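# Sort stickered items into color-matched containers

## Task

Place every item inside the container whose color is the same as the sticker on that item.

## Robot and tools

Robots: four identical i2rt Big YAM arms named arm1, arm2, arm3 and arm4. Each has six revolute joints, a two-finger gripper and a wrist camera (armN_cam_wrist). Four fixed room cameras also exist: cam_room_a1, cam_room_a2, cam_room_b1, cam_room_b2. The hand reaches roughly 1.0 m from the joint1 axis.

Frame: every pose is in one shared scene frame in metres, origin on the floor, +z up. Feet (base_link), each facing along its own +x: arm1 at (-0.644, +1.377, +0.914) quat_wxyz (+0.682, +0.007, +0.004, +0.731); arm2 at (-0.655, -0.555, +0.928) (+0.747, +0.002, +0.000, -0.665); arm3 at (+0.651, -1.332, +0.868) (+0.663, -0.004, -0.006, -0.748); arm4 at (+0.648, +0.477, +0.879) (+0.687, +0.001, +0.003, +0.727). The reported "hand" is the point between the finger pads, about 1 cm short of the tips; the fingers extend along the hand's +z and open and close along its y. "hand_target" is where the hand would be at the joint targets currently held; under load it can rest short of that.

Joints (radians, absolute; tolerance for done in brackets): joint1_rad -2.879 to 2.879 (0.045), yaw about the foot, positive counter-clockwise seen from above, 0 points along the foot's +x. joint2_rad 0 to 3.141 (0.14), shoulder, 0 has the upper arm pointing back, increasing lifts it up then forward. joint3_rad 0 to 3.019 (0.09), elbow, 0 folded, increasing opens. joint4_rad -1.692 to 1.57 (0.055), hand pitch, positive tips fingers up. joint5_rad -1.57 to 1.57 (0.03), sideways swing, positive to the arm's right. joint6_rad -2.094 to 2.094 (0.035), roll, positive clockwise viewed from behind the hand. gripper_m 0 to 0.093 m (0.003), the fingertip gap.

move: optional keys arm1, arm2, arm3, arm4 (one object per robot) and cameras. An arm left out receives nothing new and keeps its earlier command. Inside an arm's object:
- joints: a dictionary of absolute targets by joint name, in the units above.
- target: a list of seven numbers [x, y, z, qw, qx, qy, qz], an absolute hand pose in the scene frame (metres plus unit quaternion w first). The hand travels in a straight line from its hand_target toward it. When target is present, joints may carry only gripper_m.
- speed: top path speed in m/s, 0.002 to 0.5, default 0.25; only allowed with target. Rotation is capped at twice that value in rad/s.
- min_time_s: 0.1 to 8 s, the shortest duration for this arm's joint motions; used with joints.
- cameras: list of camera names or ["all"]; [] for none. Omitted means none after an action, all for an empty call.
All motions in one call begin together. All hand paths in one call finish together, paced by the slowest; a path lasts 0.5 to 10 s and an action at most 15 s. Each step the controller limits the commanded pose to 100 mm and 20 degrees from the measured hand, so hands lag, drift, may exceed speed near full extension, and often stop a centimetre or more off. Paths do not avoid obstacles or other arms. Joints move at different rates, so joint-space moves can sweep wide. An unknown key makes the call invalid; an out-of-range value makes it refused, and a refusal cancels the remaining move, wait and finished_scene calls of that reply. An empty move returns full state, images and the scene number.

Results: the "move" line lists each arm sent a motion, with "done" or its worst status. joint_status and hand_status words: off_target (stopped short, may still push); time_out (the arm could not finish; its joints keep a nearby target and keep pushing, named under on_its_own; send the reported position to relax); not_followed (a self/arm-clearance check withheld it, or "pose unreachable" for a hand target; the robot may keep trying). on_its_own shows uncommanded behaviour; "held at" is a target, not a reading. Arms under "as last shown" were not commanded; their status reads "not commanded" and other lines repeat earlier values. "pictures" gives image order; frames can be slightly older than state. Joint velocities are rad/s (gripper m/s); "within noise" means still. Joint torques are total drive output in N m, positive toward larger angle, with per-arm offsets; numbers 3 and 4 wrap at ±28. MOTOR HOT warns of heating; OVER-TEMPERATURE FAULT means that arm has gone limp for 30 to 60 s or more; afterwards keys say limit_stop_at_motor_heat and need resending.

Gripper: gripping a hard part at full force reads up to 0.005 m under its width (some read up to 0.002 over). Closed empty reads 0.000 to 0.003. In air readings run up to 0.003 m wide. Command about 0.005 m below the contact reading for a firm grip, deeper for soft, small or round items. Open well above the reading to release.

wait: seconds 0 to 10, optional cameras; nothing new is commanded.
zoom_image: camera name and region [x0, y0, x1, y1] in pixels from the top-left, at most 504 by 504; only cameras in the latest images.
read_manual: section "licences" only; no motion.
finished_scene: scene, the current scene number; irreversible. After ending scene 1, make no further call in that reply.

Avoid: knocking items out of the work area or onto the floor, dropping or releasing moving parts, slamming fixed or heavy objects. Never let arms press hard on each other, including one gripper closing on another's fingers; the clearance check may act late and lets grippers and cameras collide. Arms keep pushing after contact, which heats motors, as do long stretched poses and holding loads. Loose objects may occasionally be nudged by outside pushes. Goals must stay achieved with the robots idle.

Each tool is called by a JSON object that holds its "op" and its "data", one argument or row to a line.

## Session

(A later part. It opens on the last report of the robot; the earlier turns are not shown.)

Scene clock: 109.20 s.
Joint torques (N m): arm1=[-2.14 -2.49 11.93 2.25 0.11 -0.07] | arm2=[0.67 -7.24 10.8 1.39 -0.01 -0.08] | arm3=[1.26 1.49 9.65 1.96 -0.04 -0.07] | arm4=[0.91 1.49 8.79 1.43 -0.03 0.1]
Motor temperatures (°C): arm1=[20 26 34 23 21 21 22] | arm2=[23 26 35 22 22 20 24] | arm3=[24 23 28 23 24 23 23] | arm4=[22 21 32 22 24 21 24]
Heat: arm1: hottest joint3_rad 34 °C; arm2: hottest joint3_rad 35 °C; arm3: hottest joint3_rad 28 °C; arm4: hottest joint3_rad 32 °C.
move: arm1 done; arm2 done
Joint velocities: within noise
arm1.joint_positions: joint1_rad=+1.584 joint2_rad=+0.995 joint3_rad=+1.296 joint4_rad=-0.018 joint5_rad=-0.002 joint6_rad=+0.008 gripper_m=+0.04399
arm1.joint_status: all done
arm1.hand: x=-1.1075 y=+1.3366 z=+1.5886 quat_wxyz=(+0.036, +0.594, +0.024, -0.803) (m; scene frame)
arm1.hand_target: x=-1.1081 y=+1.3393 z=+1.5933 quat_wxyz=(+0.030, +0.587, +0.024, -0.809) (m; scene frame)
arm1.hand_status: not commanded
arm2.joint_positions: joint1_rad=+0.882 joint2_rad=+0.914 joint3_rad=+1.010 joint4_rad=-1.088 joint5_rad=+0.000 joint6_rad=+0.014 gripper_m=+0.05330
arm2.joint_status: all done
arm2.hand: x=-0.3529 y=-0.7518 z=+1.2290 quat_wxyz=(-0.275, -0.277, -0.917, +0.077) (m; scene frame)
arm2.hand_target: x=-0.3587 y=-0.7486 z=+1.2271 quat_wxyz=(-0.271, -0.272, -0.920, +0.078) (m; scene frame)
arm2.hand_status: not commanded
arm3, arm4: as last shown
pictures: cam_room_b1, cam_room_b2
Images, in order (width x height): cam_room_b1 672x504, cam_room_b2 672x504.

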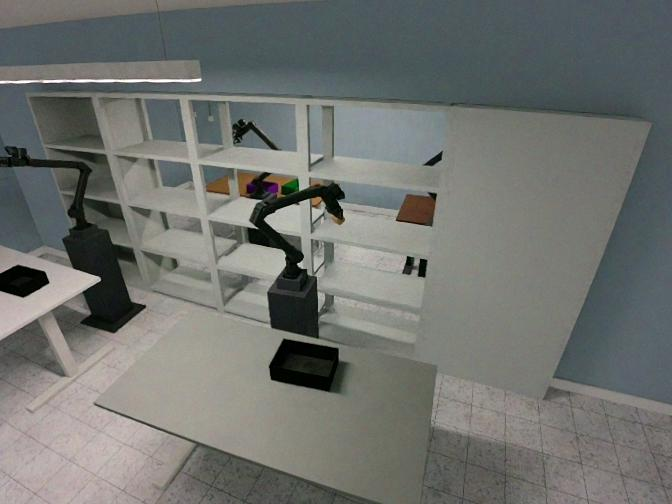

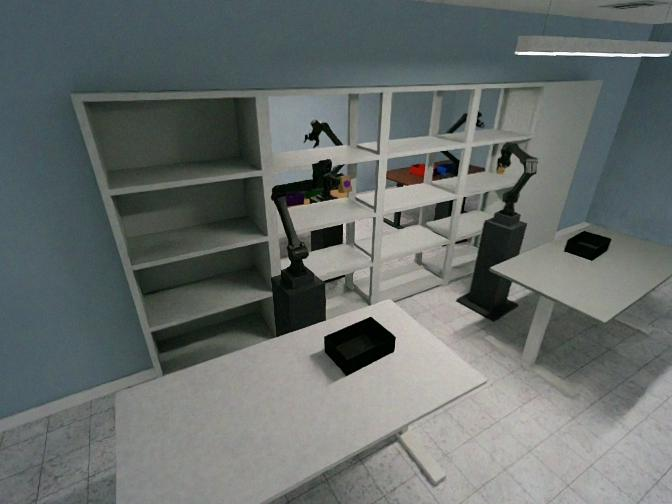

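{"op": "move", "data": {
  "arm1": {"joints":{"joint1_rad":-2.276,"joint2_rad":0.9,"joint3_rad":1.0,"joint4_rad":-1.1},"min_time_s":5},
  "arm2": {"target":[-0.065,-0.937,1.11,0.248,0.273,0.926,-0.073],"speed":0.2}
}}

{"op": "move", "data": {
  "arm1": {"target":[-0.06,0.95,1.11,0.246,0.3,0.918,-0.08],"speed":0.2},
  "arm2": {"target":[-0.065,-0.937,1.055,0.05,0.283,0.958,-0.015],"speed":0.15}
}}

{"op": "move", "data": {
  "arm1": {"target":[-0.06,0.95,1.05,0.05,0.310,0.949,-0.016],"speed":0.15},
  "arm2": {"target":[-0.065,-0.937,1.02,0.05,0.283,0.958,-0.015],"speed":0.03}
}}

{"op": "move", "data": {
  "arm1": {"target":[-0.06,0.95,1.022,0.05,0.310,0.949,-0.016],"speed":0.03},
  "arm2": {"target":[-0.065,-0.937,0.998,0.05,0.283,0.958,-0.015],"speed":0.03},
  "cameras": ["arm1_cam_wrist","arm2_cam_wrist"]
}}

Scene clock: 123.43 s.
Joint torques (N m): arm1=[-2.14 -2.67 11.69 1.02 -0.05 0.12] | arm2=[0.91 -19.66 16.7 1.24 0.16 -0.06] | arm3=[1.38 1.55 9.72 1.95 -0.03 -0.07] | arm4=[0.67 1.73 8.75 1.42 -0.02 0.09]
Motor temperatures (°C): arm1=[20 25 34 23 23 21 22] | arm2=[23 26 35 22 22 20 24] | arm3=[24 23 28 23 24 23 23] | arm4=[22 21 33 22 24 21 24]
Heat: arm1: hottest joint3_rad 34 °C; arm2: hottest joint3_rad 35 °C; arm3: hottest joint3_rad 28 °C; arm4: hottest joint3_rad 33 °C.
move: arm1 done; arm2 off_target
Joint velocities: within noise
arm1.joint_positions: joint1_rad=-2.267 joint2_rad=+0.908 joint3_rad=+0.996 joint4_rad=-1.092 joint5_rad=+0.002 joint6_rad=-0.007 gripper_m=+0.04399
arm1.joint_status: all done
arm1.hand: x=-0.3514 y=+1.1668 z=+1.2042 quat_wxyz=(-0.258, -0.293, -0.916, +0.089) (m; scene frame)
arm1.hand_target: x=-0.3550 y=+1.1659 z=+1.2077 quat_wxyz=(-0.260, -0.300, -0.914, +0.089) (m; scene frame)
arm1.hand_status: not commanded
arm2.joint_positions: joint1_rad=+0.882 joint2_rad=+1.863 joint3_rad=+1.621 joint4_rad=-0.841 joint5_rad=+0.000 joint6_rad=+0.014 gripper_m=+0.05330
arm2.joint_status: not commanded
arm2.hand: x=-0.0814 y=-0.9261 z=+1.0909 quat_wxyz=(-0.232, -0.281, -0.929, +0.065) (m; scene frame)
arm2.hand_target: x=-0.0663 y=-0.9361 z=+1.1102 quat_wxyz=(-0.249, -0.273, -0.926, +0.073) (m; scene frame)
arm2.hand_status: off_target (0.027 m and 2.2 deg from the pose sent, 0.362 m and 3.3 deg at the start)
arm3, arm4: as last shown
pictures: none

Scene clock: 126.03 s.
Joint torques (N m): arm1=[-3.02 -17.38 17.26 0.9 -0.03 0.1] | arm2=[0.91 -21.89 16.02 0.39 0.15 -0.04] | arm3=[1.26 1.61 9.77 1.96 -0.03 -0.07] | arm4=[0.67 1.61 8.66 1.4 -0.01 0.08]
Motor temperatures (°C): arm1=[20 25 34 23 22 21 22] | arm2=[23 26 36 22 22 20 24] | arm3=[24 23 28 23 24 23 23] | arm4=[22 21 33 22 24 21 24]
Heat: arm1: hottest joint3_rad 34 °C; arm2: hottest joint3_rad 36 °C; arm3: hottest joint3_rad 28 °C; arm4: hottest joint3_rad 33 °C.
move: arm1 off_target; arm2 off_target
Joint velocities: within noise
arm1.joint_positions: joint1_rad=-2.267 joint2_rad=+1.910 joint3_rad=+1.723 joint4_rad=-0.904 joint5_rad=-0.007 joint6_rad=-0.007 gripper_m=+0.04399
arm1.joint_status: not commanded
arm1.hand: x=-0.0728 y=+0.9655 z=+1.0781 quat_wxyz=(-0.219, -0.296, -0.927, +0.072) (m; scene frame)
arm1.hand_target: x=-0.0619 y=+0.9512 z=+1.1103 quat_wxyz=(-0.246, -0.300, -0.918, +0.080) (m; scene frame)
arm1.hand_status: off_target (0.038 m and 3.4 deg from the pose sent, 0.375 m and 1.9 deg at the start)
arm2.joint_positions: joint1_rad=+0.882 joint2_rad=+2.149 joint3_rad=+2.043 joint4_rad=-1.378 joint5_rad=+0.001 joint6_rad=+0.014 gripper_m=+0.05330
arm2.joint_status: not commanded
arm2.hand: x=-0.0779 y=-0.9283 z=+1.0513 quat_wxyz=(-0.042, -0.289, -0.956, +0.011) (m; scene frame)
arm2.hand_target: x=-0.0658 y=-0.9364 z=+1.0551 quat_wxyz=(-0.051, -0.283, -0.958, +0.015) (m; scene frame)
arm2.hand_status: off_target (0.016 m and 1.2 deg from the pose sent, 0.041 m and 21.9 deg at the start)
arm3, arm4: as last shown
pictures: none

Scene clock: 128.27 s.
Joint torques (N m): arm1=[-2.02 -19.55 16.4 0.14 -0.01 0.05] | arm2=[0.73 -21.77 10.66 1.59 0.14 -0.05] | arm3=[1.26 1.61 9.7 1.95 -0.03 -0.05] | arm4=[0.73 1.79 8.69 1.4 0 0.08]
Motor temperatures (°C): arm1=[20 25 35 23 22 21 22] | arm2=[23 26 36 22 22 20 24] | arm3=[24 23 28 23 24 23 23] | arm4=[22 21 33 22 24 21 24]
Heat: arm1: hottest joint3_rad 35 °C; arm2: hottest joint3_rad 36 °C; arm3: hottest joint3_rad 28 °C; arm4: hottest joint3_rad 33 °C.
move: arm1 off_target; arm2 off_target
Joint velocities: within noise
arm1.joint_positions: joint1_rad=-2.267 joint2_rad=+2.224 joint3_rad=+2.182 joint4_rad=-1.454 joint5_rad=-0.007 joint6_rad=-0.007 gripper_m=+0.04399
arm1.joint_status: not commanded
arm1.hand: x=-0.0699 y=+0.9629 z=+1.0306 quat_wxyz=(-0.029, -0.305, -0.952, +0.010) (m; scene frame)
arm1.hand_target: x=-0.0612 y=+0.9507 z=+1.0501 quat_wxyz=(-0.051, -0.310, -0.949, +0.016) (m; scene frame)
arm1.hand_status: off_target (0.025 m and 2.6 deg from the pose sent, 0.035 m and 20.7 deg at the start)
arm2.joint_positions: joint1_rad=+0.882 joint2_rad=+2.160 joint3_rad=+2.043 joint4_rad=-1.327 joint5_rad=+0.001 joint6_rad=+0.014 gripper_m=+0.05330
arm2.joint_status: not commanded
arm2.hand: x=-0.0674 y=-0.9350 z=+1.0450 quat_wxyz=(-0.061, -0.288, -0.955, +0.016) (m; scene frame)
arm2.hand_target: x=-0.0657 y=-0.9364 z=+1.0204 quat_wxyz=(-0.050, -0.283, -0.958, +0.015) (m; scene frame)
arm2.hand_status: off_target (0.025 m and 1.5 deg from the pose sent, 0.035 m and 1.2 deg at the start)
arm3, arm4: as last shown
pictures: none

Scene clock: 129.70 s.
Joint torques (N m): arm1=[-2.67 -18.9 11.25 1.11 -0.03 0.1] | arm2=[0.79 -21.36 8.79 2.04 0.1 -0.05] | arm3=[1.38 1.49 9.72 1.98 -0.04 -0.06] | arm4=[0.91 1.44 8.7 1.37 0 0.09]
Motor temperatures (°C): arm1=[20 25 35 23 22 21 22] | arm2=[23 26 36 22 22 20 24] | arm3=[24 23 28 23 24 23 23] | arm4=[22 21 33 22 24 21 24]
Heat: arm1: hottest joint3_rad 35 °C; arm2: hottest joint3_rad 36 °C; arm3: hottest joint3_rad 28 °C; arm4: hottest joint3_rad 33 °C.
move: arm1 off_target; arm2 off_target
Joint velocities: within noise
arm1.joint_positions: joint1_rad=-2.267 joint2_rad=+2.226 joint3_rad=+2.182 joint4_rad=-1.411 joint5_rad=-0.007 joint6_rad=-0.007 gripper_m=+0.04399
arm1.joint_status: not commanded
arm1.hand: x=-0.0615 y=+0.9568 z=+1.0301 quat_wxyz=(-0.048, -0.305, -0.951, +0.016) (m; scene frame)
arm1.hand_target: x=-0.0602 y=+0.9500 z=+1.0222 quat_wxyz=(-0.050, -0.310, -0.949, +0.016) (m; scene frame)
arm1.hand_status: off_target (0.011 m and 0.7 deg from the pose sent, 0.018 m and 2.6 deg at the start)
arm2.joint_positions: joint1_rad=+0.882 joint2_rad=+2.165 joint3_rad=+2.027 joint4_rad=-1.288 joint5_rad=+0.002 joint6_rad=+0.014 gripper_m=+0.05330
arm2.joint_status: not commanded
arm2.hand: x=-0.0636 y=-0.9376 z=+1.0365 quat_wxyz=(-0.070, -0.288, -0.955, +0.019) (m; scene frame)
arm2.hand_target: x=-0.0663 y=-0.9360 z=+0.9989 quat_wxyz=(-0.050, -0.283, -0.958, +0.015) (m; scene frame)
arm2.hand_status: off_target (0.039 m and 2.4 deg from the pose sent, 0.047 m and 1.5 deg at the start)
arm3, arm4: as last shown
pictures: arm1_cam_wrist, arm2_cam_wrist
Images, in order (width x height): arm1_cam_wrist 672x504, arm2_cam_wrist 672x504.

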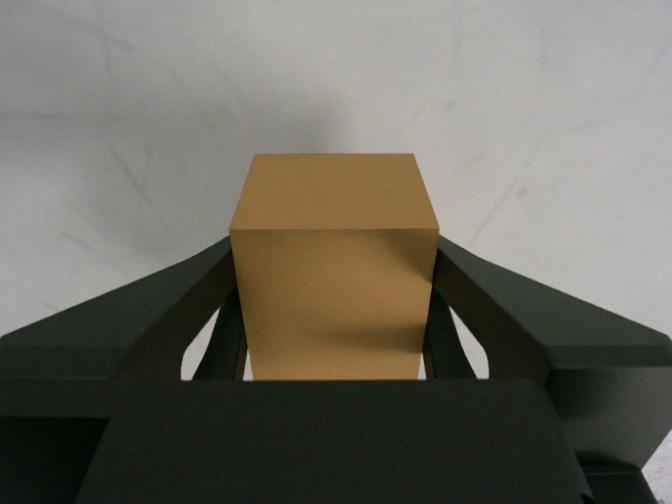

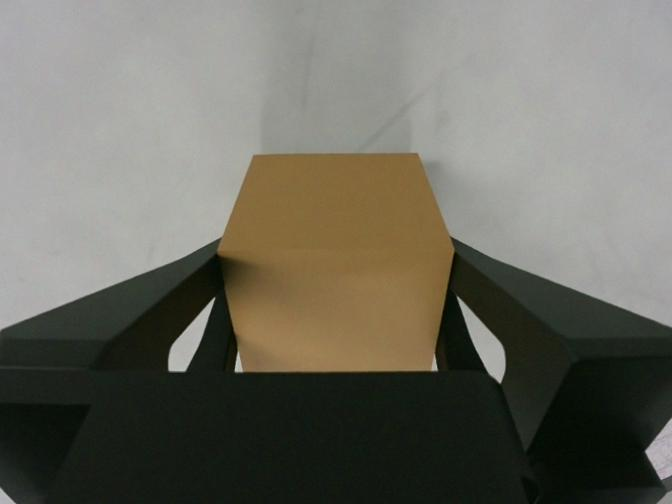

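{"op": "move", "data": {
  "arm1": {"target":[-0.06,0.95,1.0,0.05,0.310,0.949,-0.016],"speed":0.03},
  "arm2": {"target":[-0.065,-0.937,0.99,0.05,0.283,0.958,-0.015],"speed":0.03}
}}

{"op": "move", "data": {
  "arm1": {"target":[-0.06,0.95,0.987,0.05,0.310,0.949,-0.016],"speed":0.03},
  "arm2": {"joints":{"gripper_m":0.085}}
}}

{"op": "move", "data": {
  "arm1": {"target":[-0.06,0.95,0.977,0.05,0.310,0.949,-0.016],"speed":0.03},
  "arm2": {"target":[-0.067,-0.936,1.12,0.166,0.279,0.944,-0.049]},
  "arm3": {"joints":{"joint1_rad":-1.96,"joint2_rad":0.75,"joint3_rad":1.0,"joint4_rad":-0.95,"joint5_rad":0,"joint6_rad":0},"min_time_s":4},
  "cameras": ["arm2_cam_wrist","arm1_cam_wrist"]
}}

Scene clock: 137.40 s.
Joint torques (N m): arm1=[-2.55 -18.96 9.62 1.72 -0.06 0.09] | arm2=[0.85 -21.01 7.88 2.59 0.06 -0.05] | arm3=[1.26 1.55 9.74 1.96 -0.03 -0.07] | arm4=[0.73 1.67 8.81 1.43 -0.04 0.07]
Motor temperatures (°C): arm1=[20 25 35 23 22 21 22] | arm2=[23 26 35 22 22 20 24] | arm3=[24 23 28 23 24 23 23] | arm4=[22 21 33 22 24 21 24]
Heat: arm1: hottest joint3_rad 35 °C; arm2: hottest joint3_rad 35 °C; arm3: hottest joint3_rad 28 °C; arm4: hottest joint3_rad 33 °C.
move: arm1 off_target; arm2 off_target
Joint velocities: within noise
arm1.joint_positions: joint1_rad=-2.267 joint2_rad=+2.229 joint3_rad=+2.156 joint4_rad=-1.371 joint5_rad=-0.007 joint6_rad=-0.007 gripper_m=+0.04399
arm1.joint_status: not commanded
arm1.hand: x=-0.0593 y=+0.9551 z=+1.0183 quat_wxyz=(-0.053, -0.304, -0.951, +0.018) (m; scene frame)
arm1.hand_target: x=-0.0605 y=+0.9503 z=+1.0001 quat_wxyz=(-0.050, -0.310, -0.949, +0.016) (m; scene frame)
arm1.hand_status: off_target (0.019 m and 0.8 deg from the pose sent, 0.031 m and 0.7 deg at the start)
arm2.joint_positions: joint1_rad=+0.882 joint2_rad=+2.165 joint3_rad=+2.023 joint4_rad=-1.283 joint5_rad=+0.003 joint6_rad=+0.014 gripper_m=+0.05330
arm2.joint_status: not commanded
arm2.hand: x=-0.0638 y=-0.9377 z=+1.0351 quat_wxyz=(-0.070, -0.288, -0.955, +0.020) (m; scene frame)
arm2.hand_target: x=-0.0670 y=-0.9356 z=+0.9911 quat_wxyz=(-0.050, -0.283, -0.958, +0.015) (m; scene frame)
arm2.hand_status: off_target (0.045 m and 2.5 deg from the pose sent, 0.047 m and 2.4 deg at the start)
arm3, arm4: as last shown
pictures: none

Scene clock: 138.37 s.
Joint torques (N m): arm1=[-3.02 -17.9 8.46 1.95 0.02 0.09] | arm2=[0.85 -22.07 9.81 1.59 0.04 -0.05] | arm3=[1.14 1.61 9.7 1.96 -0.04 -0.06] | arm4=[1.26 1.85 8.7 1.42 -0.02 0.08]
Motor temperatures (°C): arm1=[20 25 35 23 22 21 22] | arm2=[23 26 35 22 22 20 24] | arm3=[24 23 28 23 24 23 23] | arm4=[22 21 33 22 24 21 24]
Heat: arm1: hottest joint3_rad 35 °C; arm2: hottest joint3_rad 35 °C; arm3: hottest joint3_rad 28 °C; arm4: hottest joint3_rad 33 °C.
move: arm1 off_target; arm2 done
Joint velocities: within noise
arm1.joint_positions: joint1_rad=-2.267 joint2_rad=+2.222 joint3_rad=+2.140 joint4_rad=-1.353 joint5_rad=-0.007 joint6_rad=-0.007 gripper_m=+0.04399
arm1.joint_status: not commanded
arm1.hand: x=-0.0593 y=+0.9552 z=+1.0174 quat_wxyz=(-0.057, -0.304, -0.951, +0.019) (m; scene frame)
arm1.hand_target: x=-0.0610 y=+0.9507 z=+0.9875 quat_wxyz=(-0.050, -0.310, -0.949, +0.016) (m; scene frame)
arm1.hand_status: off_target (0.031 m and 1.1 deg from the pose sent, 0.032 m and 0.8 deg at the start)
arm2.joint_positions: joint1_rad=+0.882 joint2_rad=+2.176 joint3_rad=+1.999 joint4_rad=-1.259 joint5_rad=+0.003 joint6_rad=+0.014 gripper_m=+0.08493
arm2.joint_status: all done
arm2.hand: x=-0.0653 y=-0.9366 z=+1.0180 quat_wxyz=(-0.064, -0.288, -0.955, +0.018) (m; scene frame)
arm2.hand_target: x=-0.0669 y=-0.9357 z=+0.9912 quat_wxyz=(-0.050, -0.283, -0.958, +0.015) (m; scene frame)
arm2.hand_status: not commanded
arm3.joint_positions: joint1_rad=-0.202 joint2_rad=+0.637 joint3_rad=+1.395 joint4_rad=-1.253 joint5_rad=-0.141 joint6_rad=+0.009 gripper_m=+0.09396
arm3.joint_status: not commanded
arm3.hand: x=+0.5932 y=-1.5705 z=+1.4269 quat_wxyz=(-0.354, -0.674, -0.524, +0.381) (m; scene frame)
arm3.hand_target: x=+0.5940 y=-1.5678 z=+1.4382 quat_wxyz=(-0.361, -0.668, -0.521, +0.391) (m; scene frame)
arm3.hand_status: not commanded
arm4.joint_positions: joint1_rad=+0.128 joint2_rad=+0.641 joint3_rad=+1.438 joint4_rad=-1.415 joint5_rad=-0.180 joint6_rad=-0.624 gripper_m=+0.09396
arm4.joint_status: not commanded
arm4.hand: x=+0.5789 y=+0.6954 z=+1.4214 quat_wxyz=(-0.341, +0.837, -0.292, -0.314) (m; scene frame)
arm4.hand_target: x=+0.5794 y=+0.6929 z=+1.4323 quat_wxyz=(-0.351, +0.831, -0.289, -0.319) (m; scene frame)
arm4.hand_status: not commanded
pictures: none

Scene clock: 142.70 s.
Joint torques (N m): arm1=[-2.37 -16.5 8.43 2.11 0 0.13] | arm2=[0.91 -20.37 10.76 2.04 0.06 -0.05] | arm3=[0.62 -2.2 9.46 2.24 0.07 -0.13] | arm4=[0.32 1.79 8.64 1.4 -0.02 0.08]
Motor temperatures (°C): arm1=[20 25 34 23 22 21 22] | arm2=[23 27 34 22 22 20 24] | arm3=[24 23 28 23 24 23 23] | arm4=[22 21 33 22 24 21 24]
Heat: arm1: hottest joint3_rad 34 °C; arm2: hottest joint3_rad 34 °C; arm3: hottest joint3_rad 28 °C; arm4: hottest joint3_rad 33 °C.
move: arm1 off_target; arm2 off_target; arm3 done
Joint velocities: within noise
arm1.joint_positions: joint1_rad=-2.267 joint2_rad=+2.212 joint3_rad=+2.122 joint4_rad=-1.335 joint5_rad=-0.007 joint6_rad=-0.007 gripper_m=+0.04399
arm1.joint_status: not commanded
arm1.hand: x=-0.0596 y=+0.9554 z=+1.0172 quat_wxyz=(-0.062, -0.304, -0.950, +0.020) (m; scene frame)
arm1.hand_target: x=-0.0619 y=+0.9513 z=+0.9778 quat_wxyz=(-0.050, -0.310, -0.949, +0.016) (m; scene frame)
arm1.hand_status: off_target (0.041 m and 1.6 deg from the pose sent, 0.041 m and 1.1 deg at the start)
arm2.joint_positions: joint1_rad=+0.882 joint2_rad=+1.953 joint3_rad=+1.917 joint4_rad=-1.169 joint5_rad=+0.003 joint6_rad=+0.014 gripper_m=+0.08493
arm2.joint_status: not commanded
arm2.hand: x=-0.0703 y=-0.9340 z=+1.1392 quat_wxyz=(-0.175, -0.285, -0.941, +0.050) (m; scene frame)
arm2.hand_target: x=-0.0674 y=-0.9356 z=+1.1201 quat_wxyz=(-0.166, -0.279, -0.945, +0.049) (m; scene frame)
arm2.hand_status: off_target (0.020 m and 1.3 deg from the pose sent, 0.102 m and 12.3 deg at the start)
arm3.joint_positions: joint1_rad=-1.950 joint2_rad=+0.743 joint3_rad=+1.006 joint4_rad=-0.967 joint5_rad=-0.001 joint6_rad=+0.008 gripper_m=+0.09397
arm3.joint_status: all done
arm3.hand: x=+0.3465 y=-1.1600 z=+1.2403 quat_wxyz=(+0.096, -0.879, +0.231, +0.405) (m; scene frame)
arm3.hand_target: x=+0.3446 y=-1.1549 z=+1.2379 quat_wxyz=(+0.101, -0.878, +0.231, +0.406) (m; scene frame)
arm3.hand_status: not commanded
arm4: as last shown
pictures: arm1_cam_wrist, arm2_cam_wrist
Images, in order (width x height): arm1_cam_wrist 672x504, arm2_cam_wrist 672x504.

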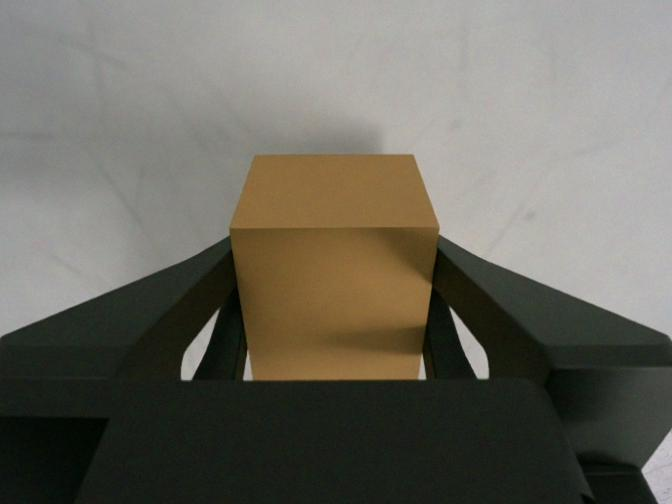

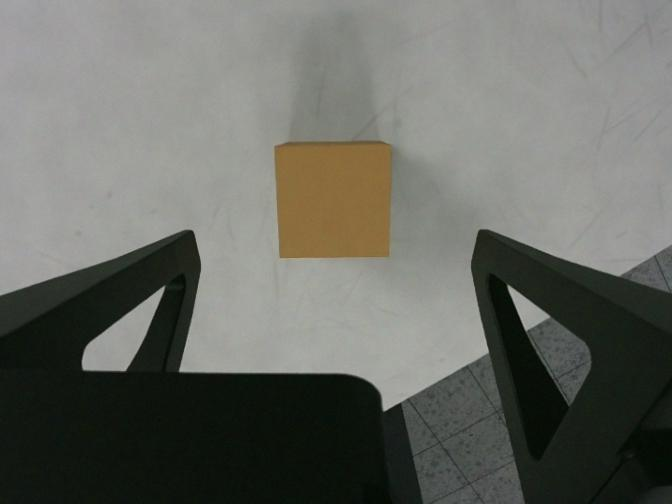

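{"op": "move", "data": {
  "arm1": {"joints":{"gripper_m":0.08}},
  "arm2": {"target":[-0.36,-0.746,1.15,0.248,0.273,0.926,-0.073]},
  "arm3": {"target":[0.336,-1.157,1.14,0.123,-0.855,0.237,0.445]},
  "arm4": {"joints":{"joint1_rad":0.92,"joint2_rad":0.75,"joint3_rad":1.0,"joint4_rad":-0.95,"joint5_rad":0,"joint6_rad":0},"min_time_s":2.0}
}}

{"op": "move", "data": {
  "arm1": {"target":[-0.062,0.952,1.12,0.165,0.306,0.936,-0.054]},
  "arm3": {"target":[-0.034,-0.987,1.085,0.123,-0.855,0.237,0.445]},
  "arm4": {"target":[0.33,0.69,1.14,0.134,-0.849,0.258,0.442]},
  "cameras": ["arm1_cam_wrist","arm3_cam_wrist"]
}}

{"op": "move", "data": {
  "arm1": {"target":[-0.36,1.17,1.15,0.246,0.3,0.918,-0.08]}
}}

{"op": "move", "data": {
  "arm4": {"target":[0.0,0.928,1.09,0.134,-0.849,0.258,0.442]},
  "cameras": ["arm4_cam_wrist","arm3_cam_wrist"]
}}

Scene clock: 153.43 s.
Joint torques (N m): arm1=[-2.08 -17.38 10.07 0.95 0 0.09] | arm2=[1.2 -5.07 10.58 1.26 0.13 -0.04] | arm3=[2.37 -3.55 9.76 2.39 0.14 0.03] | arm4=[1.26 -2.2 9.52 1.94 0.18 0.19]
Motor temperatures (°C): arm1=[20 25 34 23 22 21 22] | arm2=[23 27 33 22 22 20 23] | arm3=[24 23 29 23 24 23 23] | arm4=[22 21 33 22 24 21 24]
Heat: arm1: hottest joint3_rad 34 °C; arm2: hottest joint3_rad 33 °C; arm3: hottest joint3_rad 29 °C; arm4: hottest joint3_rad 33 °C.
move: arm1 done; arm2 off_target; arm3 done; arm4 done
Joint velocities: within noise
arm1.joint_positions: joint1_rad=-2.274 joint2_rad=+2.226 joint3_rad=+2.101 joint4_rad=-1.302 joint5_rad=-0.007 joint6_rad=-0.006 gripper_m=+0.07996
arm1.joint_status: all done
arm1.hand: x=-0.0610 y=+0.9502 z=+1.0004 quat_wxyz=(-0.062, -0.308, -0.949, +0.021) (m; scene frame)
arm1.hand_target: x=-0.0617 y=+0.9515 z=+0.9777 quat_wxyz=(-0.050, -0.310, -0.949, +0.016) (m; scene frame)
arm1.hand_status: not commanded
arm2.joint_positions: joint1_rad=+0.882 joint2_rad=+0.913 joint3_rad=+0.839 joint4_rad=-0.939 joint5_rad=+0.003 joint6_rad=+0.014 gripper_m=+0.08493
arm2.joint_status: not commanded
arm2.hand: x=-0.3565 y=-0.7498 z=+1.1614 quat_wxyz=(-0.265, -0.278, -0.920, +0.076) (m; scene frame)
arm2.hand_target: x=-0.3601 y=-0.7460 z=+1.1501 quat_wxyz=(-0.248, -0.273, -0.927, +0.073) (m; scene frame)
arm2.hand_status: off_target (0.013 m and 2.2 deg from the pose sent, 0.346 m and 9.0 deg at the start)
arm3.joint_positions: joint1_rad=-1.927 joint2_rad=+0.697 joint3_rad=+0.673 joint4_rad=-0.604 joint5_rad=+0.067 joint6_rad=+0.028 gripper_m=+0.09397
arm3.joint_status: not commanded
arm3.hand: x=+0.3389 y=-1.1530 z=+1.1356 quat_wxyz=(+0.124, -0.859, +0.240, +0.434) (m; scene frame)
arm3.hand_target: x=+0.3361 y=-1.1570 z=+1.1399 quat_wxyz=(+0.123, -0.855, +0.237, +0.445) (m; scene frame)
arm3.hand_status: done (0.007 m and 1.5 deg from the pose sent, 0.101 m and 6.2 deg at the start)
arm4.joint_positions: joint1_rad=+0.918 joint2_rad=+0.743 joint3_rad=+0.996 joint4_rad=-0.969 joint5_rad=-0.003 joint6_rad=-0.014 gripper_m=+0.09396
arm4.joint_status: all done
arm4.hand: x=+0.3635 y=+0.6728 z=+1.2494 quat_wxyz=(-0.121, +0.871, -0.262, -0.397) (m; scene frame)
arm4.hand_target: x=+0.3592 y=+0.6755 z=+1.2527 quat_wxyz=(-0.121, +0.866, -0.267, -0.405) (m; scene frame)
arm4.hand_status: not commanded
pictures: none

Scene clock: 155.80 s.
Joint torques (N m): arm1=[-0.73 -21.07 11.36 1.44 -0.01 0.07] | arm2=[1.14 -5.13 10.56 1.32 0.14 -0.03] | arm3=[2.49 -20.89 13.98 1.29 0.15 0.03] | arm4=[1.49 -2.78 9.76 1.96 0.19 0.18]
Motor temperatures (°C): arm1=[20 26 34 23 22 21 22] | arm2=[23 27 33 22 22 20 23] | arm3=[24 23 29 23 24 23 23] | arm4=[22 21 33 22 24 21 24]
Heat: arm1: hottest joint3_rad 34 °C; arm2: hottest joint3_rad 33 °C; arm3: hottest joint3_rad 29 °C; arm4: hottest joint3_rad 33 °C.
move: arm1 off_target; arm3 off_target; arm4 done
Joint velocities: within noise
arm1.joint_positions: joint1_rad=-2.274 joint2_rad=+2.043 joint3_rad=+2.034 joint4_rad=-1.238 joint5_rad=-0.007 joint6_rad=-0.005 gripper_m=+0.07996
arm1.joint_status: not commanded
arm1.hand: x=-0.0640 y=+0.9533 z=+1.1023 quat_wxyz=(-0.147, -0.305, -0.940, +0.049) (m; scene frame)
arm1.hand_target: x=-0.0622 y=+0.9523 z=+1.1199 quat_wxyz=(-0.165, -0.306, -0.936, +0.054) (m; scene frame)
arm1.hand_status: off_target (0.018 m and 2.2 deg from the pose sent, 0.119 m and 12.5 deg at the start)
arm2: as last shown
arm3.joint_positions: joint1_rad=-1.908 joint2_rad=+1.851 joint3_rad=+1.510 joint4_rad=-0.305 joint5_rad=+0.084 joint6_rad=+0.040 gripper_m=+0.09397
arm3.joint_status: not commanded
arm3.hand: x=-0.0151 y=-0.9843 z=+1.0607 quat_wxyz=(+0.123, -0.863, +0.241, +0.426) (m; scene frame)
arm3.hand_target: x=-0.0324 y=-0.9877 z=+1.0854 quat_wxyz=(+0.123, -0.855, +0.237, +0.445) (m; scene frame)
arm3.hand_status: off_target (0.031 m and 2.4 deg from the pose sent, 0.411 m and 1.4 deg at the start)
arm4.joint_positions: joint1_rad=+0.927 joint2_rad=+0.769 joint3_rad=+0.667 joint4_rad=-0.522 joint5_rad=+0.007 joint6_rad=-0.012 gripper_m=+0.09396
arm4.joint_status: not commanded
arm4.hand: x=+0.3353 y=+0.6893 z=+1.1384 quat_wxyz=(-0.136, +0.852, -0.255, -0.436) (m; scene frame)
arm4.hand_target: x=+0.3301 y=+0.6898 z=+1.1401 quat_wxyz=(-0.134, +0.849, -0.258, -0.442) (m; scene frame)
arm4.hand_status: done (0.006 m and 0.9 deg from the pose sent, 0.116 m and 5.9 deg at the start)
pictures: arm1_cam_wrist, arm3_cam_wrist
Images, in order (width x height): arm1_cam_wrist 672x504, arm3_cam_wrist 672x504.

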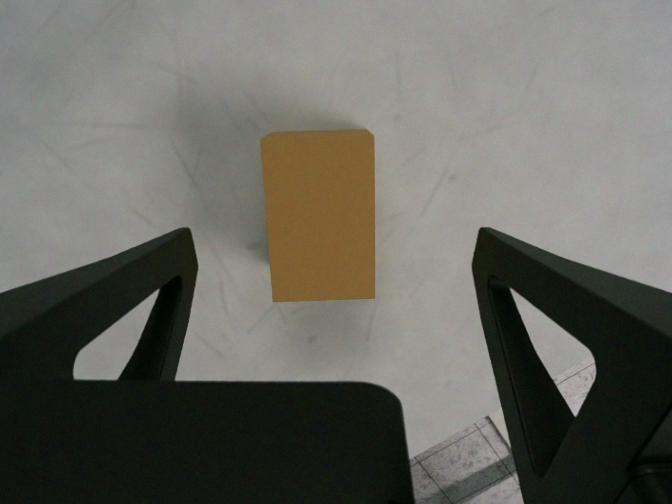

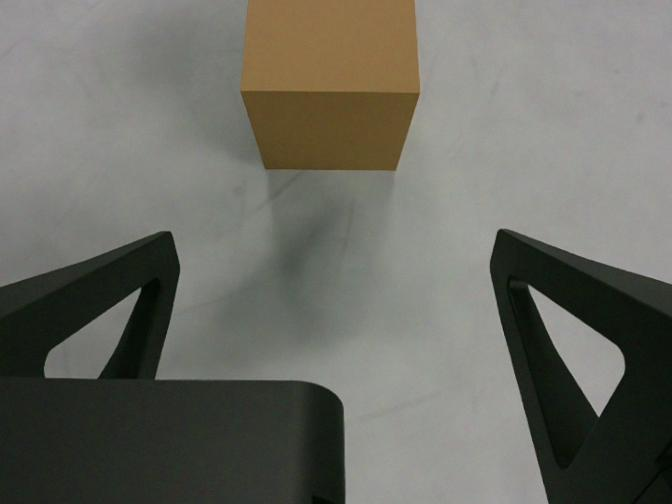

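Scene clock: 157.87 s.
Joint torques (N m): arm1=[-2.49 -1.55 11.86 0.88 -0.08 0] | arm2=[1.2 -5.07 10.56 1.26 0.12 -0.04] | arm3=[2.26 -20.95 14 1.31 0.15 0.03] | arm4=[1.79 -3.19 9.73 1.94 0.19 0.17]
Motor temperatures (°C): arm1=[20 26 34 23 22 21 22] | arm2=[23 27 33 22 22 20 23] | arm3=[24 23 30 23 24 23 23] | arm4=[22 21 33 22 24 21 24]
Heat: arm1: hottest joint3_rad 34 °C; arm2: hottest joint3_rad 33 °C; arm3: hottest joint3_rad 30 °C; arm4: hottest joint3_rad 33 °C.
move: arm1 done
Joint velocities: within noise
arm1.joint_positions: joint1_rad=-2.274 joint2_rad=+0.891 joint3_rad=+0.856 joint4_rad=-0.985 joint5_rad=-0.009 joint6_rad=-0.005 gripper_m=+0.07996
arm1.joint_status: not commanded
arm1.hand: x=-0.3590 y=+1.1712 z=+1.1519 quat_wxyz=(-0.252, -0.296, -0.918, +0.082) (m; scene frame)
arm1.hand_target: x=-0.3600 y=+1.1700 z=+1.1500 quat_wxyz=(-0.246, -0.300, -0.918, +0.080) (m; scene frame)
arm1.hand_status: done (0.002 m and 0.8 deg from the pose sent, 0.370 m and 12.2 deg at the start)
arm2, arm3, arm4: as last shown
pictures: none

Scene clock: 160.17 s.
Joint torques (N m): arm1=[-1.96 -1.38 11.88 1.11 -0.07 0.02] | arm2=[0.97 -5.07 10.56 1.26 0.12 -0.04] | arm3=[2.61 -20.89 14.02 1.26 0.15 0.02] | arm4=[0.32 -21.25 12.93 0.94 -0.07 0.01]
Motor temperatures (°C): arm1=[20 26 34 23 22 21 22] | arm2=[23 27 33 22 22 20 23] | arm3=[24 23 30 23 24 23 23] | arm4=[22 21 33 22 24 21 24]
Heat: arm1: hottest joint3_rad 34 °C; arm2: hottest joint3_rad 33 °C; arm3: hottest joint3_rad 30 °C; arm4: hottest joint3_rad 33 °C.
move: arm4 off_target
Joint velocities: within noise
arm1, arm2, arm3: as last shown
arm4.joint_positions: joint1_rad=+0.914 joint2_rad=+1.915 joint3_rad=+1.590 joint4_rad=-0.312 joint5_rad=-0.009 joint6_rad=-0.012 gripper_m=+0.09396
arm4.joint_status: not commanded
arm4.hand: x=+0.0089 y=+0.9149 z=+1.0750 quat_wxyz=(-0.130, +0.854, -0.258, -0.432) (m; scene frame)
arm4.hand_target: x=+0.0010 y=+0.9273 z=+1.0901 quat_wxyz=(-0.134, +0.849, -0.258, -0.442) (m; scene frame)
arm4.hand_status: off_target (0.022 m and 1.4 deg from the pose sent, 0.414 m and 0.9 deg at the start)
pictures: arm3_cam_wrist, arm4_cam_wrist
Images, in order (width x height): arm3_cam_wrist 672x504, arm4_cam_wrist 672x504.

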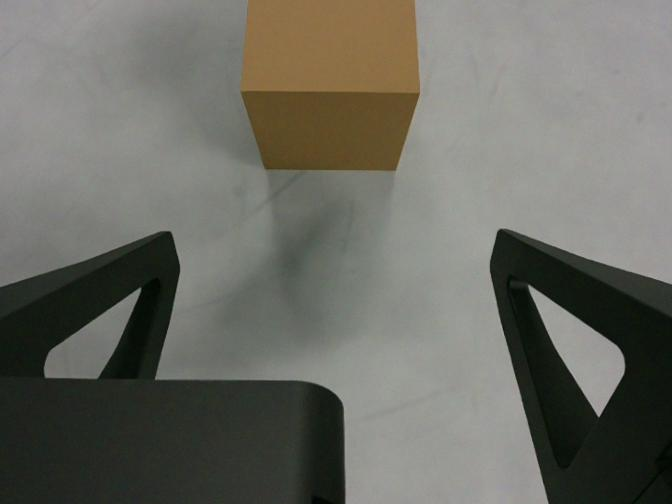

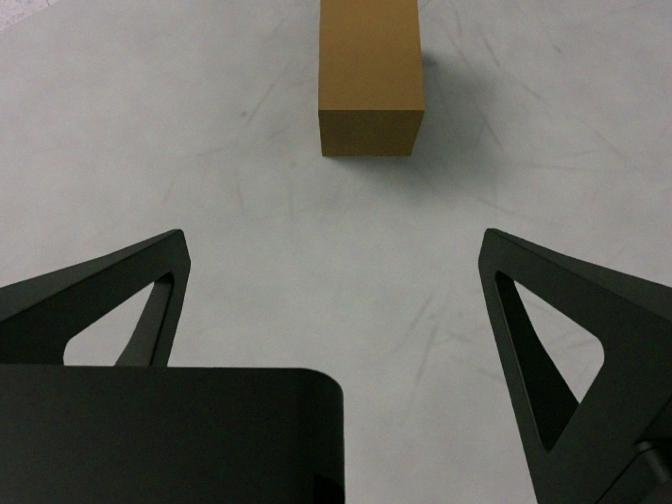

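{"op": "move", "data": {
  "arm3": {"target":[-0.1,-0.946,1.062,0.123,-0.855,0.237,0.445],"speed":0.12},
  "arm4": {"target":[-0.078,0.999,1.042,0.134,-0.849,0.258,0.442],"speed":0.12},
  "cameras": ["arm4_cam_wrist","arm3_cam_wrist"]
}}

Scene clock: 170.03 s.
Joint torques (N m): arm1=[-2.32 -1.79 11.79 0.99 -0.05 0.02] | arm2=[1.2 -5.13 10.55 1.29 0.13 -0.03] | arm3=[1.73 -23.36 14.6 1.26 -0.05 -0.05] | arm4=[0.79 -25.11 13.42 0.91 -0.06 -0.07]
Motor temperatures (°C): arm1=[20 25 34 23 22 21 22] | arm2=[23 26 32 22 22 20 23] | arm3=[24 24 32 23 24 23 23] | arm4=[22 22 36 22 24 21 24]
Heat: arm1: hottest joint3_rad 34 °C; arm2: hottest joint3_rad 32 °C; arm3: hottest joint3_rad 32 °C; arm4: hottest joint3_rad 36 °C.
move: arm3 off_target; arm4 off_target
Joint velocities: within noise
arm1, arm2: as last shown
arm3.joint_positions: joint1_rad=-1.908 joint2_rad=+2.060 joint3_rad=+1.791 joint4_rad=-0.367 joint5_rad=+0.079 joint6_rad=+0.040 gripper_m=+0.09397
arm3.joint_status: not commanded
arm3.hand: x=-0.0850 y=-0.9511 z=+1.0454 quat_wxyz=(+0.122, -0.862, +0.240, +0.431) (m; scene frame)
arm3.hand_target: x=-0.0986 y=-0.9466 z=+1.0620 quat_wxyz=(+0.123, -0.855, +0.237, +0.445) (m; scene frame)
arm3.hand_status: off_target (0.023 m and 1.8 deg from the pose sent, 0.093 m and 2.4 deg at the start)
arm4.joint_positions: joint1_rad=+0.895 joint2_rad=+2.231 joint3_rad=+2.006 joint4_rad=-0.401 joint5_rad=-0.024 joint6_rad=-0.015 gripper_m=+0.09396
arm4.joint_status: not commanded
arm4.hand: x=-0.0708 y=+0.9864 z=+1.0379 quat_wxyz=(-0.130, +0.851, -0.261, -0.437) (m; scene frame)
arm4.hand_target: x=-0.0771 y=+0.9982 z=+1.0421 quat_wxyz=(-0.134, +0.848, -0.258, -0.442) (m; scene frame)
arm4.hand_status: off_target (0.015 m and 0.9 deg from the pose sent, 0.125 m and 1.4 deg at the start)
pictures: arm3_cam_wrist, arm4_cam_wrist
Images, in order (width x height): arm3_cam_wrist 672x504, arm4_cam_wrist 672x504.

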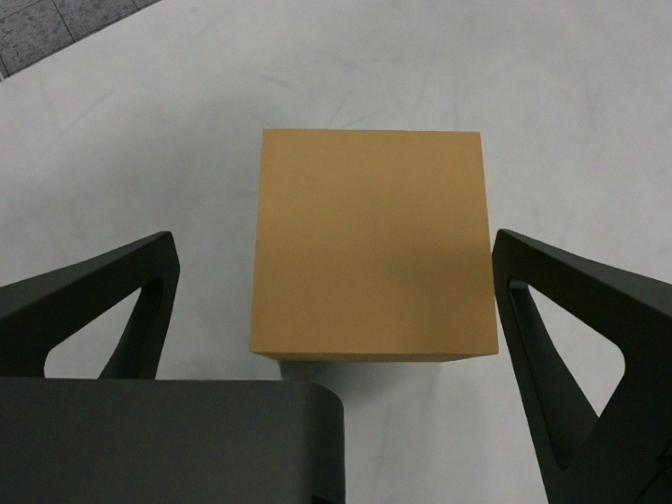

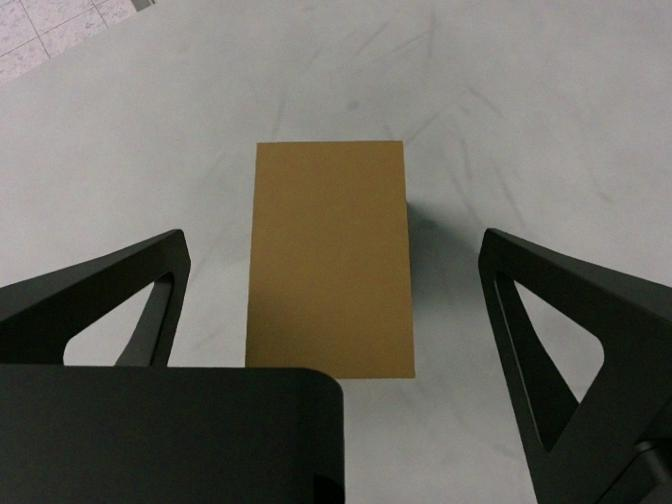

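{"op": "move", "data": {
  "arm3": {"target":[-0.093,-0.935,1.062,0.123,-0.855,0.237,0.445],"speed":0.05},
  "arm4": {"joints":{"gripper_m":0.027}},
  "cameras": ["arm3_cam_wrist"]
}}

{"op": "move", "data": {
  "arm3": {"joints":{"gripper_m":0.037}},
  "arm4": {"target":[-0.077,0.996,1.115,0.134,-0.849,0.258,0.442],"speed":0.12},
  "cameras": ["arm3_cam_wrist"]
}}

Scene clock: 177.17 s.
Joint torques (N m): arm1=[-1.73 -1.32 11.92 0.91 -0.06 0.04] | arm2=[1.2 -5.13 10.58 1.29 0.13 -0.04] | arm3=[0.44 -23.71 14.12 1.37 -0.07 -0.13] | arm4=[0.73 -25.7 13.42 0.76 -0.04 -0.05]
Motor temperatures (°C): arm1=[20 25 35 23 22 21 22] | arm2=[23 26 32 22 22 20 23] | arm3=[24 24 33 23 24 23 23] | arm4=[22 22 35 22 24 21 24]
Heat: arm1: hottest joint3_rad 35 °C; arm2: hottest joint3_rad 32 °C; arm3: hottest joint3_rad 33 °C; arm4: hottest joint3_rad 35 °C.
move: arm3 off_target; arm4 off_target
Joint velocities: within noise
arm1, arm2: as last shown
arm3.joint_positions: joint1_rad=-1.909 joint2_rad=+2.060 joint3_rad=+1.791 joint4_rad=-0.367 joint5_rad=+0.064 joint6_rad=+0.036 gripper_m=+0.09397
arm3.joint_status: not commanded
arm3.hand: x=-0.0856 y=-0.9523 z=+1.0453 quat_wxyz=(+0.116, -0.863, +0.236, +0.432) (m; scene frame)
arm3.hand_target: x=-0.0916 y=-0.9357 z=+1.0620 quat_wxyz=(+0.123, -0.855, +0.237, +0.445) (m; scene frame)
arm3.hand_status: off_target (0.025 m and 1.9 deg from the pose sent, 0.025 m and 1.8 deg at the start)
arm4.joint_positions: joint1_rad=+0.894 joint2_rad=+2.231 joint3_rad=+2.007 joint4_rad=-0.401 joint5_rad=-0.025 joint6_rad=-0.015 gripper_m=+0.04412
arm4.joint_status: gripper_m off_target (ended at +0.04415, target +0.02700)
arm4.hand: x=-0.0708 y=+0.9866 z=+1.0382 quat_wxyz=(-0.130, +0.851, -0.261, -0.437) (m; scene frame)
arm4.hand_target: x=-0.0769 y=+0.9985 z=+1.0422 quat_wxyz=(-0.134, +0.848, -0.258, -0.442) (m; scene frame)
arm4.hand_status: not commanded
pictures: arm3_cam_wrist
Images, in order (width x height): arm3_cam_wrist 672x504.

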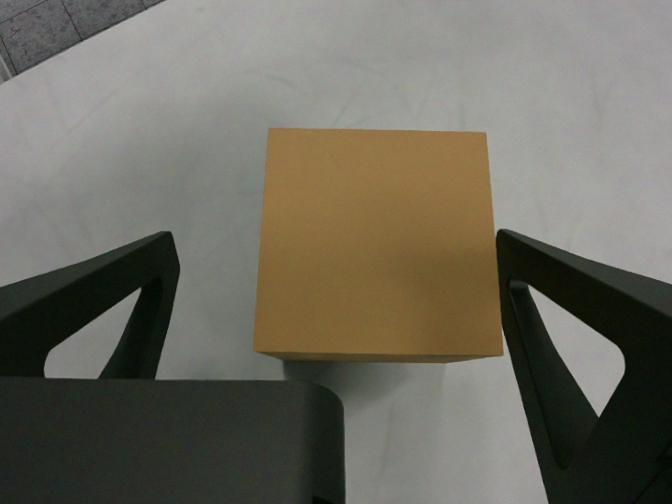

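Scene clock: 178.47 s.
Joint torques (N m): arm1=[-1.96 -1.08 11.77 0.81 -0.07 0.07] | arm2=[1.14 -5.13 10.58 1.26 0.14 -0.03] | arm3=[0.56 -23.47 14.11 1.35 -0.05 -0.12] | arm4=[0.73 -29.27 13.46 0.92 0.08 -0.07]
Motor temperatures (°C): arm1=[20 25 35 23 22 21 22] | arm2=[23 26 32 22 22 20 23] | arm3=[24 24 33 23 24 23 23] | arm4=[22 22 36 22 24 21 25]
Heat: arm1: hottest joint3_rad 35 °C; arm2: hottest joint3_rad 32 °C; arm3: hottest joint3_rad 33 °C; arm4: hottest joint3_rad 36 °C.
move: arm3 off_target; arm4 off_target
Joint velocities: within noise
arm1, arm2: as last shown
arm3.joint_positions: joint1_rad=-1.910 joint2_rad=+2.060 joint3_rad=+1.791 joint4_rad=-0.367 joint5_rad=+0.063 joint6_rad=+0.036 gripper_m=+0.05328
arm3.joint_status: gripper_m off_target (ended at +0.05331, target +0.03700)
arm3.hand: x=-0.0853 y=-0.9515 z=+1.0452 quat_wxyz=(+0.117, -0.863, +0.236, +0.432) (m; scene frame)
arm3.hand_target: x=-0.0915 y=-0.9355 z=+1.0620 quat_wxyz=(+0.123, -0.855, +0.237, +0.445) (m; scene frame)
arm3.hand_status: not commanded
arm4.joint_positions: joint1_rad=+0.894 joint2_rad=+2.231 joint3_rad=+2.124 joint4_rad=-0.564 joint5_rad=-0.025 joint6_rad=-0.015 gripper_m=+0.04412
arm4.joint_status: not commanded
arm4.hand: x=-0.0711 y=+0.9871 z=+1.0733 quat_wxyz=(-0.123, +0.860, -0.264, -0.418) (m; scene frame)
arm4.hand_target: x=-0.0749 y=+0.9947 z=+1.1152 quat_wxyz=(-0.134, +0.848, -0.258, -0.442) (m; scene frame)
arm4.hand_status: off_target (0.043 m and 3.4 deg from the pose sent, 0.078 m and 0.9 deg at the start)
pictures: arm3_cam_wrist
Images, in order (width x height): arm3_cam_wrist 672x504.

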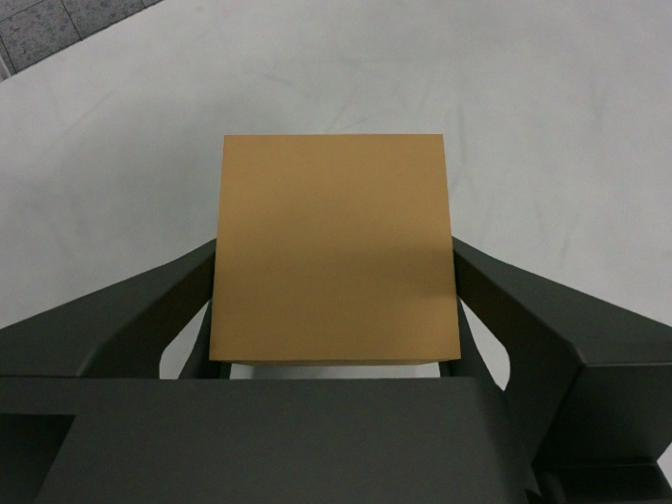

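{"op": "move", "data": {
  "arm3": {"target":[-0.09,-0.95,1.12,0.12,-0.858,0.237,0.44],"speed":0.12},
  "arm4": {"target":[0.34,0.685,1.15,0.134,-0.849,0.258,0.442],"speed":0.2}
}}

{"op": "move", "data": {
  "arm3": {"target":[0.34,-1.155,1.15,0.115,-0.859,0.221,0.447],"speed":0.2},
  "arm4": {"joints":{"joint1_rad":-1.24,"joint2_rad":1.1,"joint3_rad":1.5,"joint4_rad":-1.5,"joint5_rad":0,"joint6_rad":0},"min_time_s":4.5}
}}

{"op": "move", "data": {
  "arm3": {"joints":{"joint1_rad":1.25,"joint2_rad":1.1,"joint3_rad":1.5,"joint4_rad":-1.5,"joint5_rad":0,"joint6_rad":0},"min_time_s":5},
  "cameras": ["arm3_cam_wrist","arm4_cam_wrist"]
}}

Scene clock: 190.60 s.
Joint torques (N m): arm1=[-2.67 -1.55 11.77 0.9 -0.04 0.05] | arm2=[1.03 -5.13 10.58 1.29 0.12 -0.04] | arm3=[1.9 -27.16 15.06 1.31 0.16 -0.01] | arm4=[0.85 -2.49 9.87 0.84 0.23 0.13]
Motor temperatures (°C): arm1=[20 25 35 23 22 21 22] | arm2=[23 26 32 22 22 20 23] | arm3=[24 25 34 23 24 23 24] | arm4=[22 23 37 22 24 21 25]
Heat: arm1: hottest joint3_rad 35 °C; arm2: hottest joint3_rad 32 °C; arm3: hottest joint3_rad 34 °C; arm4: hottest joint3_rad 37 °C.
move: arm3 off_target; arm4 done
Joint velocities: within noise
arm1, arm2: as last shown
arm3.joint_positions: joint1_rad=-1.910 joint2_rad=+2.041 joint3_rad=+1.846 joint4_rad=-0.504 joint5_rad=+0.068 joint6_rad=+0.036 gripper_m=+0.05327
arm3.joint_status: not commanded
arm3.hand: x=-0.0769 y=-0.9545 z=+1.0648 quat_wxyz=(+0.113, -0.876, +0.239, +0.403) (m; scene frame)
arm3.hand_target: x=-0.0868 y=-0.9514 z=+1.1200 quat_wxyz=(+0.120, -0.858, +0.237, +0.440) (m; scene frame)
arm3.hand_status: off_target (0.057 m and 4.7 deg from the pose sent, 0.075 m and 1.2 deg at the start)
arm4.joint_positions: joint1_rad=+0.921 joint2_rad=+0.735 joint3_rad=+0.675 joint4_rad=-0.542 joint5_rad=+0.003 joint6_rad=-0.013 gripper_m=+0.04412
arm4.joint_status: not commanded
arm4.hand: x=+0.3411 y=+0.6871 z=+1.1514 quat_wxyz=(-0.138, +0.847, -0.255, -0.446) (m; scene frame)
arm4.hand_target: x=+0.3400 y=+0.6851 z=+1.1501 quat_wxyz=(-0.134, +0.849, -0.258, -0.442) (m; scene frame)
arm4.hand_status: done (0.003 m and 0.8 deg from the pose sent, 0.516 m and 3.4 deg at the start)
pictures: none

Scene clock: 195.50 s.
Joint torques (N m): arm1=[-1.67 -1.61 11.75 0.9 -0.03 0.02] | arm2=[1.08 -5.07 10.58 1.29 0.13 -0.04] | arm3=[0.26 -1.96 9.96 1.43 -0.08 -0.13] | arm4=[1.14 -5.83 12.36 0.35 -0.04 0.16]
Motor temperatures (°C): arm1=[20 25 35 23 22 21 22] | arm2=[23 25 32 22 22 20 23] | arm3=[24 25 33 23 24 23 24] | arm4=[22 23 38 22 24 21 25]
Heat: arm1: hottest joint3_rad 35 °C; arm2: hottest joint3_rad 32 °C; arm3: hottest joint3_rad 33 °C; arm4: hottest joint3_rad 38 °C.
move: arm3 done; arm4 done
Joint velocities: within noise
arm1: as last shown
arm2.joint_positions: joint1_rad=+0.882 joint2_rad=+0.913 joint3_rad=+0.839 joint4_rad=-0.939 joint5_rad=+0.003 joint6_rad=+0.014 gripper_m=+0.08493
arm2.joint_status: not commanded
arm2.hand: x=-0.3565 y=-0.7498 z=+1.1614 quat_wxyz=(-0.265, -0.278, -0.920, +0.076) (m; scene frame)
arm2.hand_target: x=-0.3601 y=-0.7460 z=+1.1501 quat_wxyz=(-0.248, -0.273, -0.927, +0.073) (m; scene frame)
arm2.hand_status: not commanded
arm3.joint_positions: joint1_rad=-1.937 joint2_rad=+0.672 joint3_rad=+0.693 joint4_rad=-0.613 joint5_rad=+0.010 joint6_rad=-0.001 gripper_m=+0.05327
arm3.joint_status: not commanded
arm3.hand: x=+0.3376 y=-1.1592 z=+1.1539 quat_wxyz=(+0.112, -0.857, +0.218, +0.453) (m; scene frame)
arm3.hand_target: x=+0.3400 y=-1.1551 z=+1.1500 quat_wxyz=(+0.115, -0.859, +0.221, +0.447) (m; scene frame)
arm3.hand_status: done (0.006 m and 0.9 deg from the pose sent, 0.470 m and 5.7 deg at the start)
arm4.joint_positions: joint1_rad=-1.241 joint2_rad=+1.085 joint3_rad=+1.445 joint4_rad=-1.489 joint5_rad=+0.004 joint6_rad=-0.012 gripper_m=+0.04414
arm4.joint_status: all done
arm4.hand: x=+0.9916 y=+0.6164 z=+1.2847 quat_wxyz=(-0.213, +0.193, -0.957, -0.038) (m; scene frame)
arm4.hand_target: x=+0.9972 y=+0.6199 z=+1.3034 quat_wxyz=(-0.226, +0.187, -0.955, -0.044) (m; scene frame)
arm4.hand_status: not commanded
pictures: none

Scene clock: 200.90 s.
Joint torques (N m): arm1=[-2.37 -1.85 11.7 0.76 -0.04 0.05] | arm2=[1.26 -5.13 10.55 1.29 0.13 -0.05] | arm3=[1.44 -6.48 14.01 0.59 0.04 -0.03] | arm4=[0.97 -5.95 12.4 0.2 -0.04 0.16]
Motor temperatures (°C): arm1=[20 25 35 23 22 21 22] | arm2=[23 25 32 22 22 20 23] | arm3=[24 25 34 23 24 23 24] | arm4=[22 23 37 22 24 21 25]
Heat: arm1: hottest joint3_rad 35 °C; arm2: hottest joint3_rad 32 °C; arm3: hottest joint3_rad 34 °C; arm4: hottest joint3_rad 37 °C.
move: arm3 done
Joint velocities: within noise
arm1, arm2, arm4: as last shown
arm3.joint_positions: joint1_rad=+1.245 joint2_rad=+1.092 joint3_rad=+1.442 joint4_rad=-1.494 joint5_rad=+0.000 joint6_rad=-0.001 gripper_m=+0.05326
arm3.joint_status: all done
arm3.hand: x=+0.9832 y=-1.4857 z=+1.2734 quat_wxyz=(-0.209, -0.214, -0.953, +0.053) (m; scene frame)
arm3.hand_target: x=+0.9892 y=-1.4864 z=+1.2966 quat_wxyz=(-0.230, -0.212, -0.948, +0.057) (m; scene frame)
arm3.hand_status: not commanded
pictures: arm3_cam_wrist, arm4_cam_wrist
Images, in order (width x height): arm3_cam_wrist 672x504, arm4_cam_wrist 672x504.

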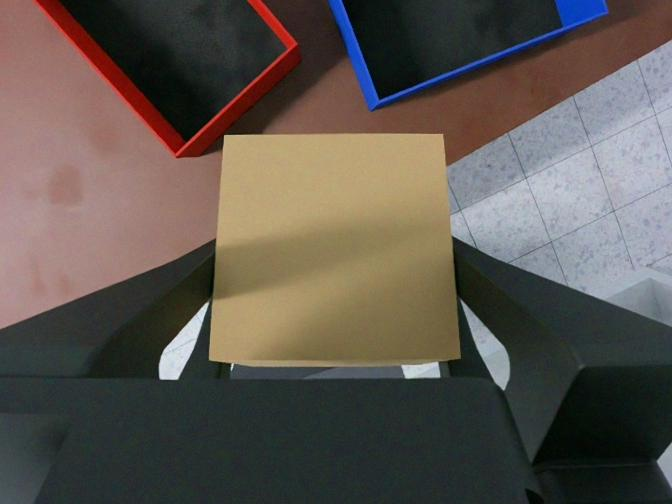

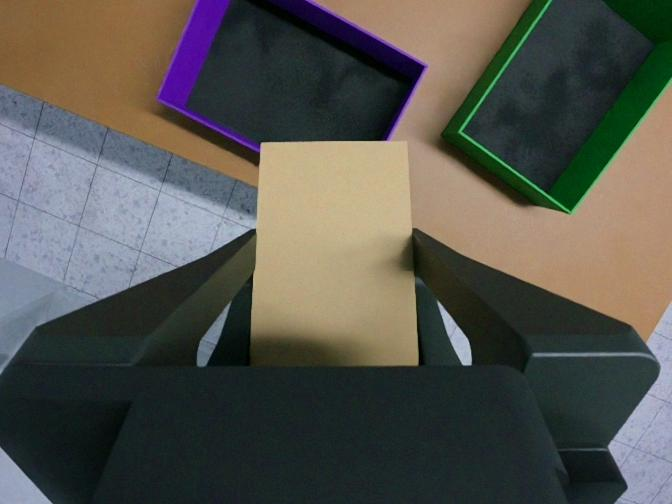

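{"op": "move", "data": {
  "arm3": {"target":[1.12,-1.67,1.05,0.2064,0.2936,0.9311,-0.0651]},
  "arm4": {"target":[1.115,0.715,1.0,0.2104,-0.2279,0.9494,0.0505]},
  "cameras": ["arm3_cam_wrist","arm4_cam_wrist"]
}}

Scene clock: 224.10 s.
Joint torques (N m): arm1=[-2.2 -2.49 11.9 0.85 -0.02 0.07] | arm2=[1.14 -5.13 10.56 1.26 0.13 -0.03] | arm3=[0.56 -17.79 11.75 1.39 0.05 0.01] | arm4=[0.79 -14.86 8.58 1.32 -0.03 0.11]
Motor temperatures (°C): arm1=[20 24 35 23 22 21 21] | arm2=[23 25 32 22 22 20 23] | arm3=[24 24 36 23 24 23 24] | arm4=[22 23 37 22 24 21 26]
Heat: arm1: hottest joint3_rad 35 °C; arm2: hottest joint3_rad 32 °C; arm3: hottest joint3_rad 36 °C; arm4: hottest joint3_rad 37 °C.
move: arm3 off_target; arm4 done
Joint velocities: within noise
arm1.joint_positions: joint1_rad=-2.274 joint2_rad=+0.891 joint3_rad=+0.856 joint4_rad=-0.985 joint5_rad=-0.009 joint6_rad=-0.005 gripper_m=+0.07996
arm1.joint_status: not commanded
arm1.hand: x=-0.3590 y=+1.1712 z=+1.1519 quat_wxyz=(-0.252, -0.296, -0.918, +0.082) (m; scene frame)
arm1.hand_target: x=-0.3600 y=+1.1700 z=+1.1500 quat_wxyz=(-0.246, -0.300, -0.918, +0.080) (m; scene frame)
arm1.hand_status: not commanded
arm2: as last shown
arm3.joint_positions: joint1_rad=+1.070 joint2_rad=+1.633 joint3_rad=+1.317 joint4_rad=-0.888 joint5_rad=-0.019 joint6_rad=-0.021 gripper_m=+0.05326
arm3.joint_status: not commanded
arm3.hand: x=+1.1117 y=-1.6564 z=+1.0265 quat_wxyz=(-0.179, -0.288, -0.939, +0.055) (m; scene frame)
arm3.hand_target: x=+1.1191 y=-1.6695 z=+1.0502 quat_wxyz=(-0.206, -0.294, -0.931, +0.065) (m; scene frame)
arm3.hand_status: off_target (0.028 m and 3.6 deg from the pose sent, 0.320 m and 9.5 deg at the start)
arm4.joint_positions: joint1_rad=-1.163 joint2_rad=+1.526 joint3_rad=+1.074 joint4_rad=-0.704 joint5_rad=+0.002 joint6_rad=-0.006 gripper_m=+0.04414
arm4.joint_status: not commanded
arm4.hand: x=+1.1105 y=+0.7083 z=+0.9944 quat_wxyz=(-0.198, +0.228, -0.952, -0.045) (m; scene frame)
arm4.hand_target: x=+1.1149 y=+0.7149 z=+1.0001 quat_wxyz=(-0.210, +0.228, -0.949, -0.051) (m; scene frame)
arm4.hand_status: done (0.010 m and 1.5 deg from the pose sent, 0.326 m and 4.4 deg at the start)
pictures: arm3_cam_wrist, arm4_cam_wrist
Images, in order (width x height): arm3_cam_wrist 672x504, arm4_cam_wrist 672x504.

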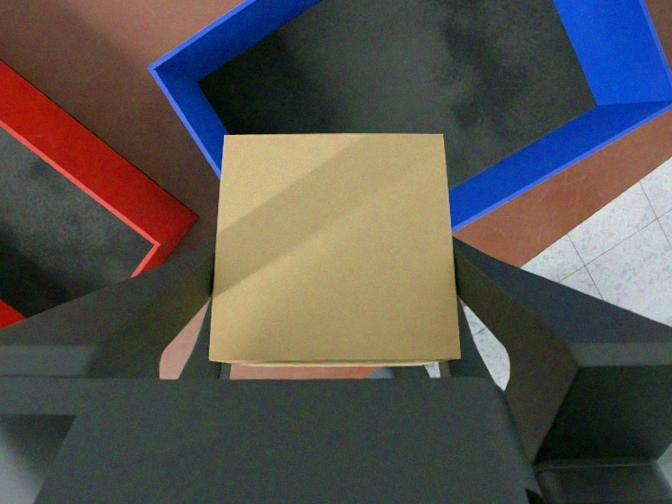

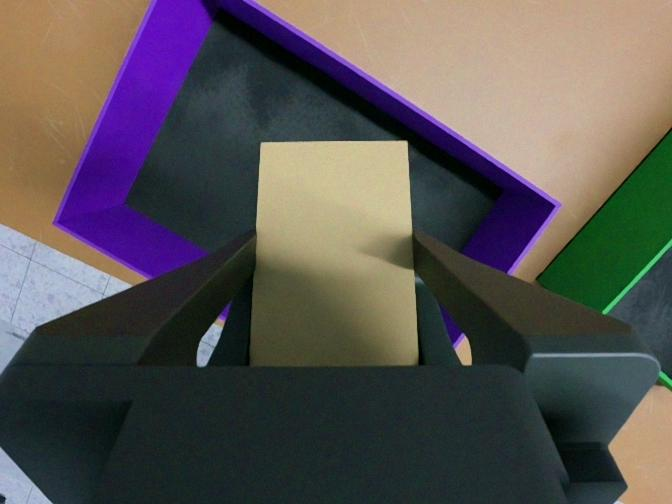

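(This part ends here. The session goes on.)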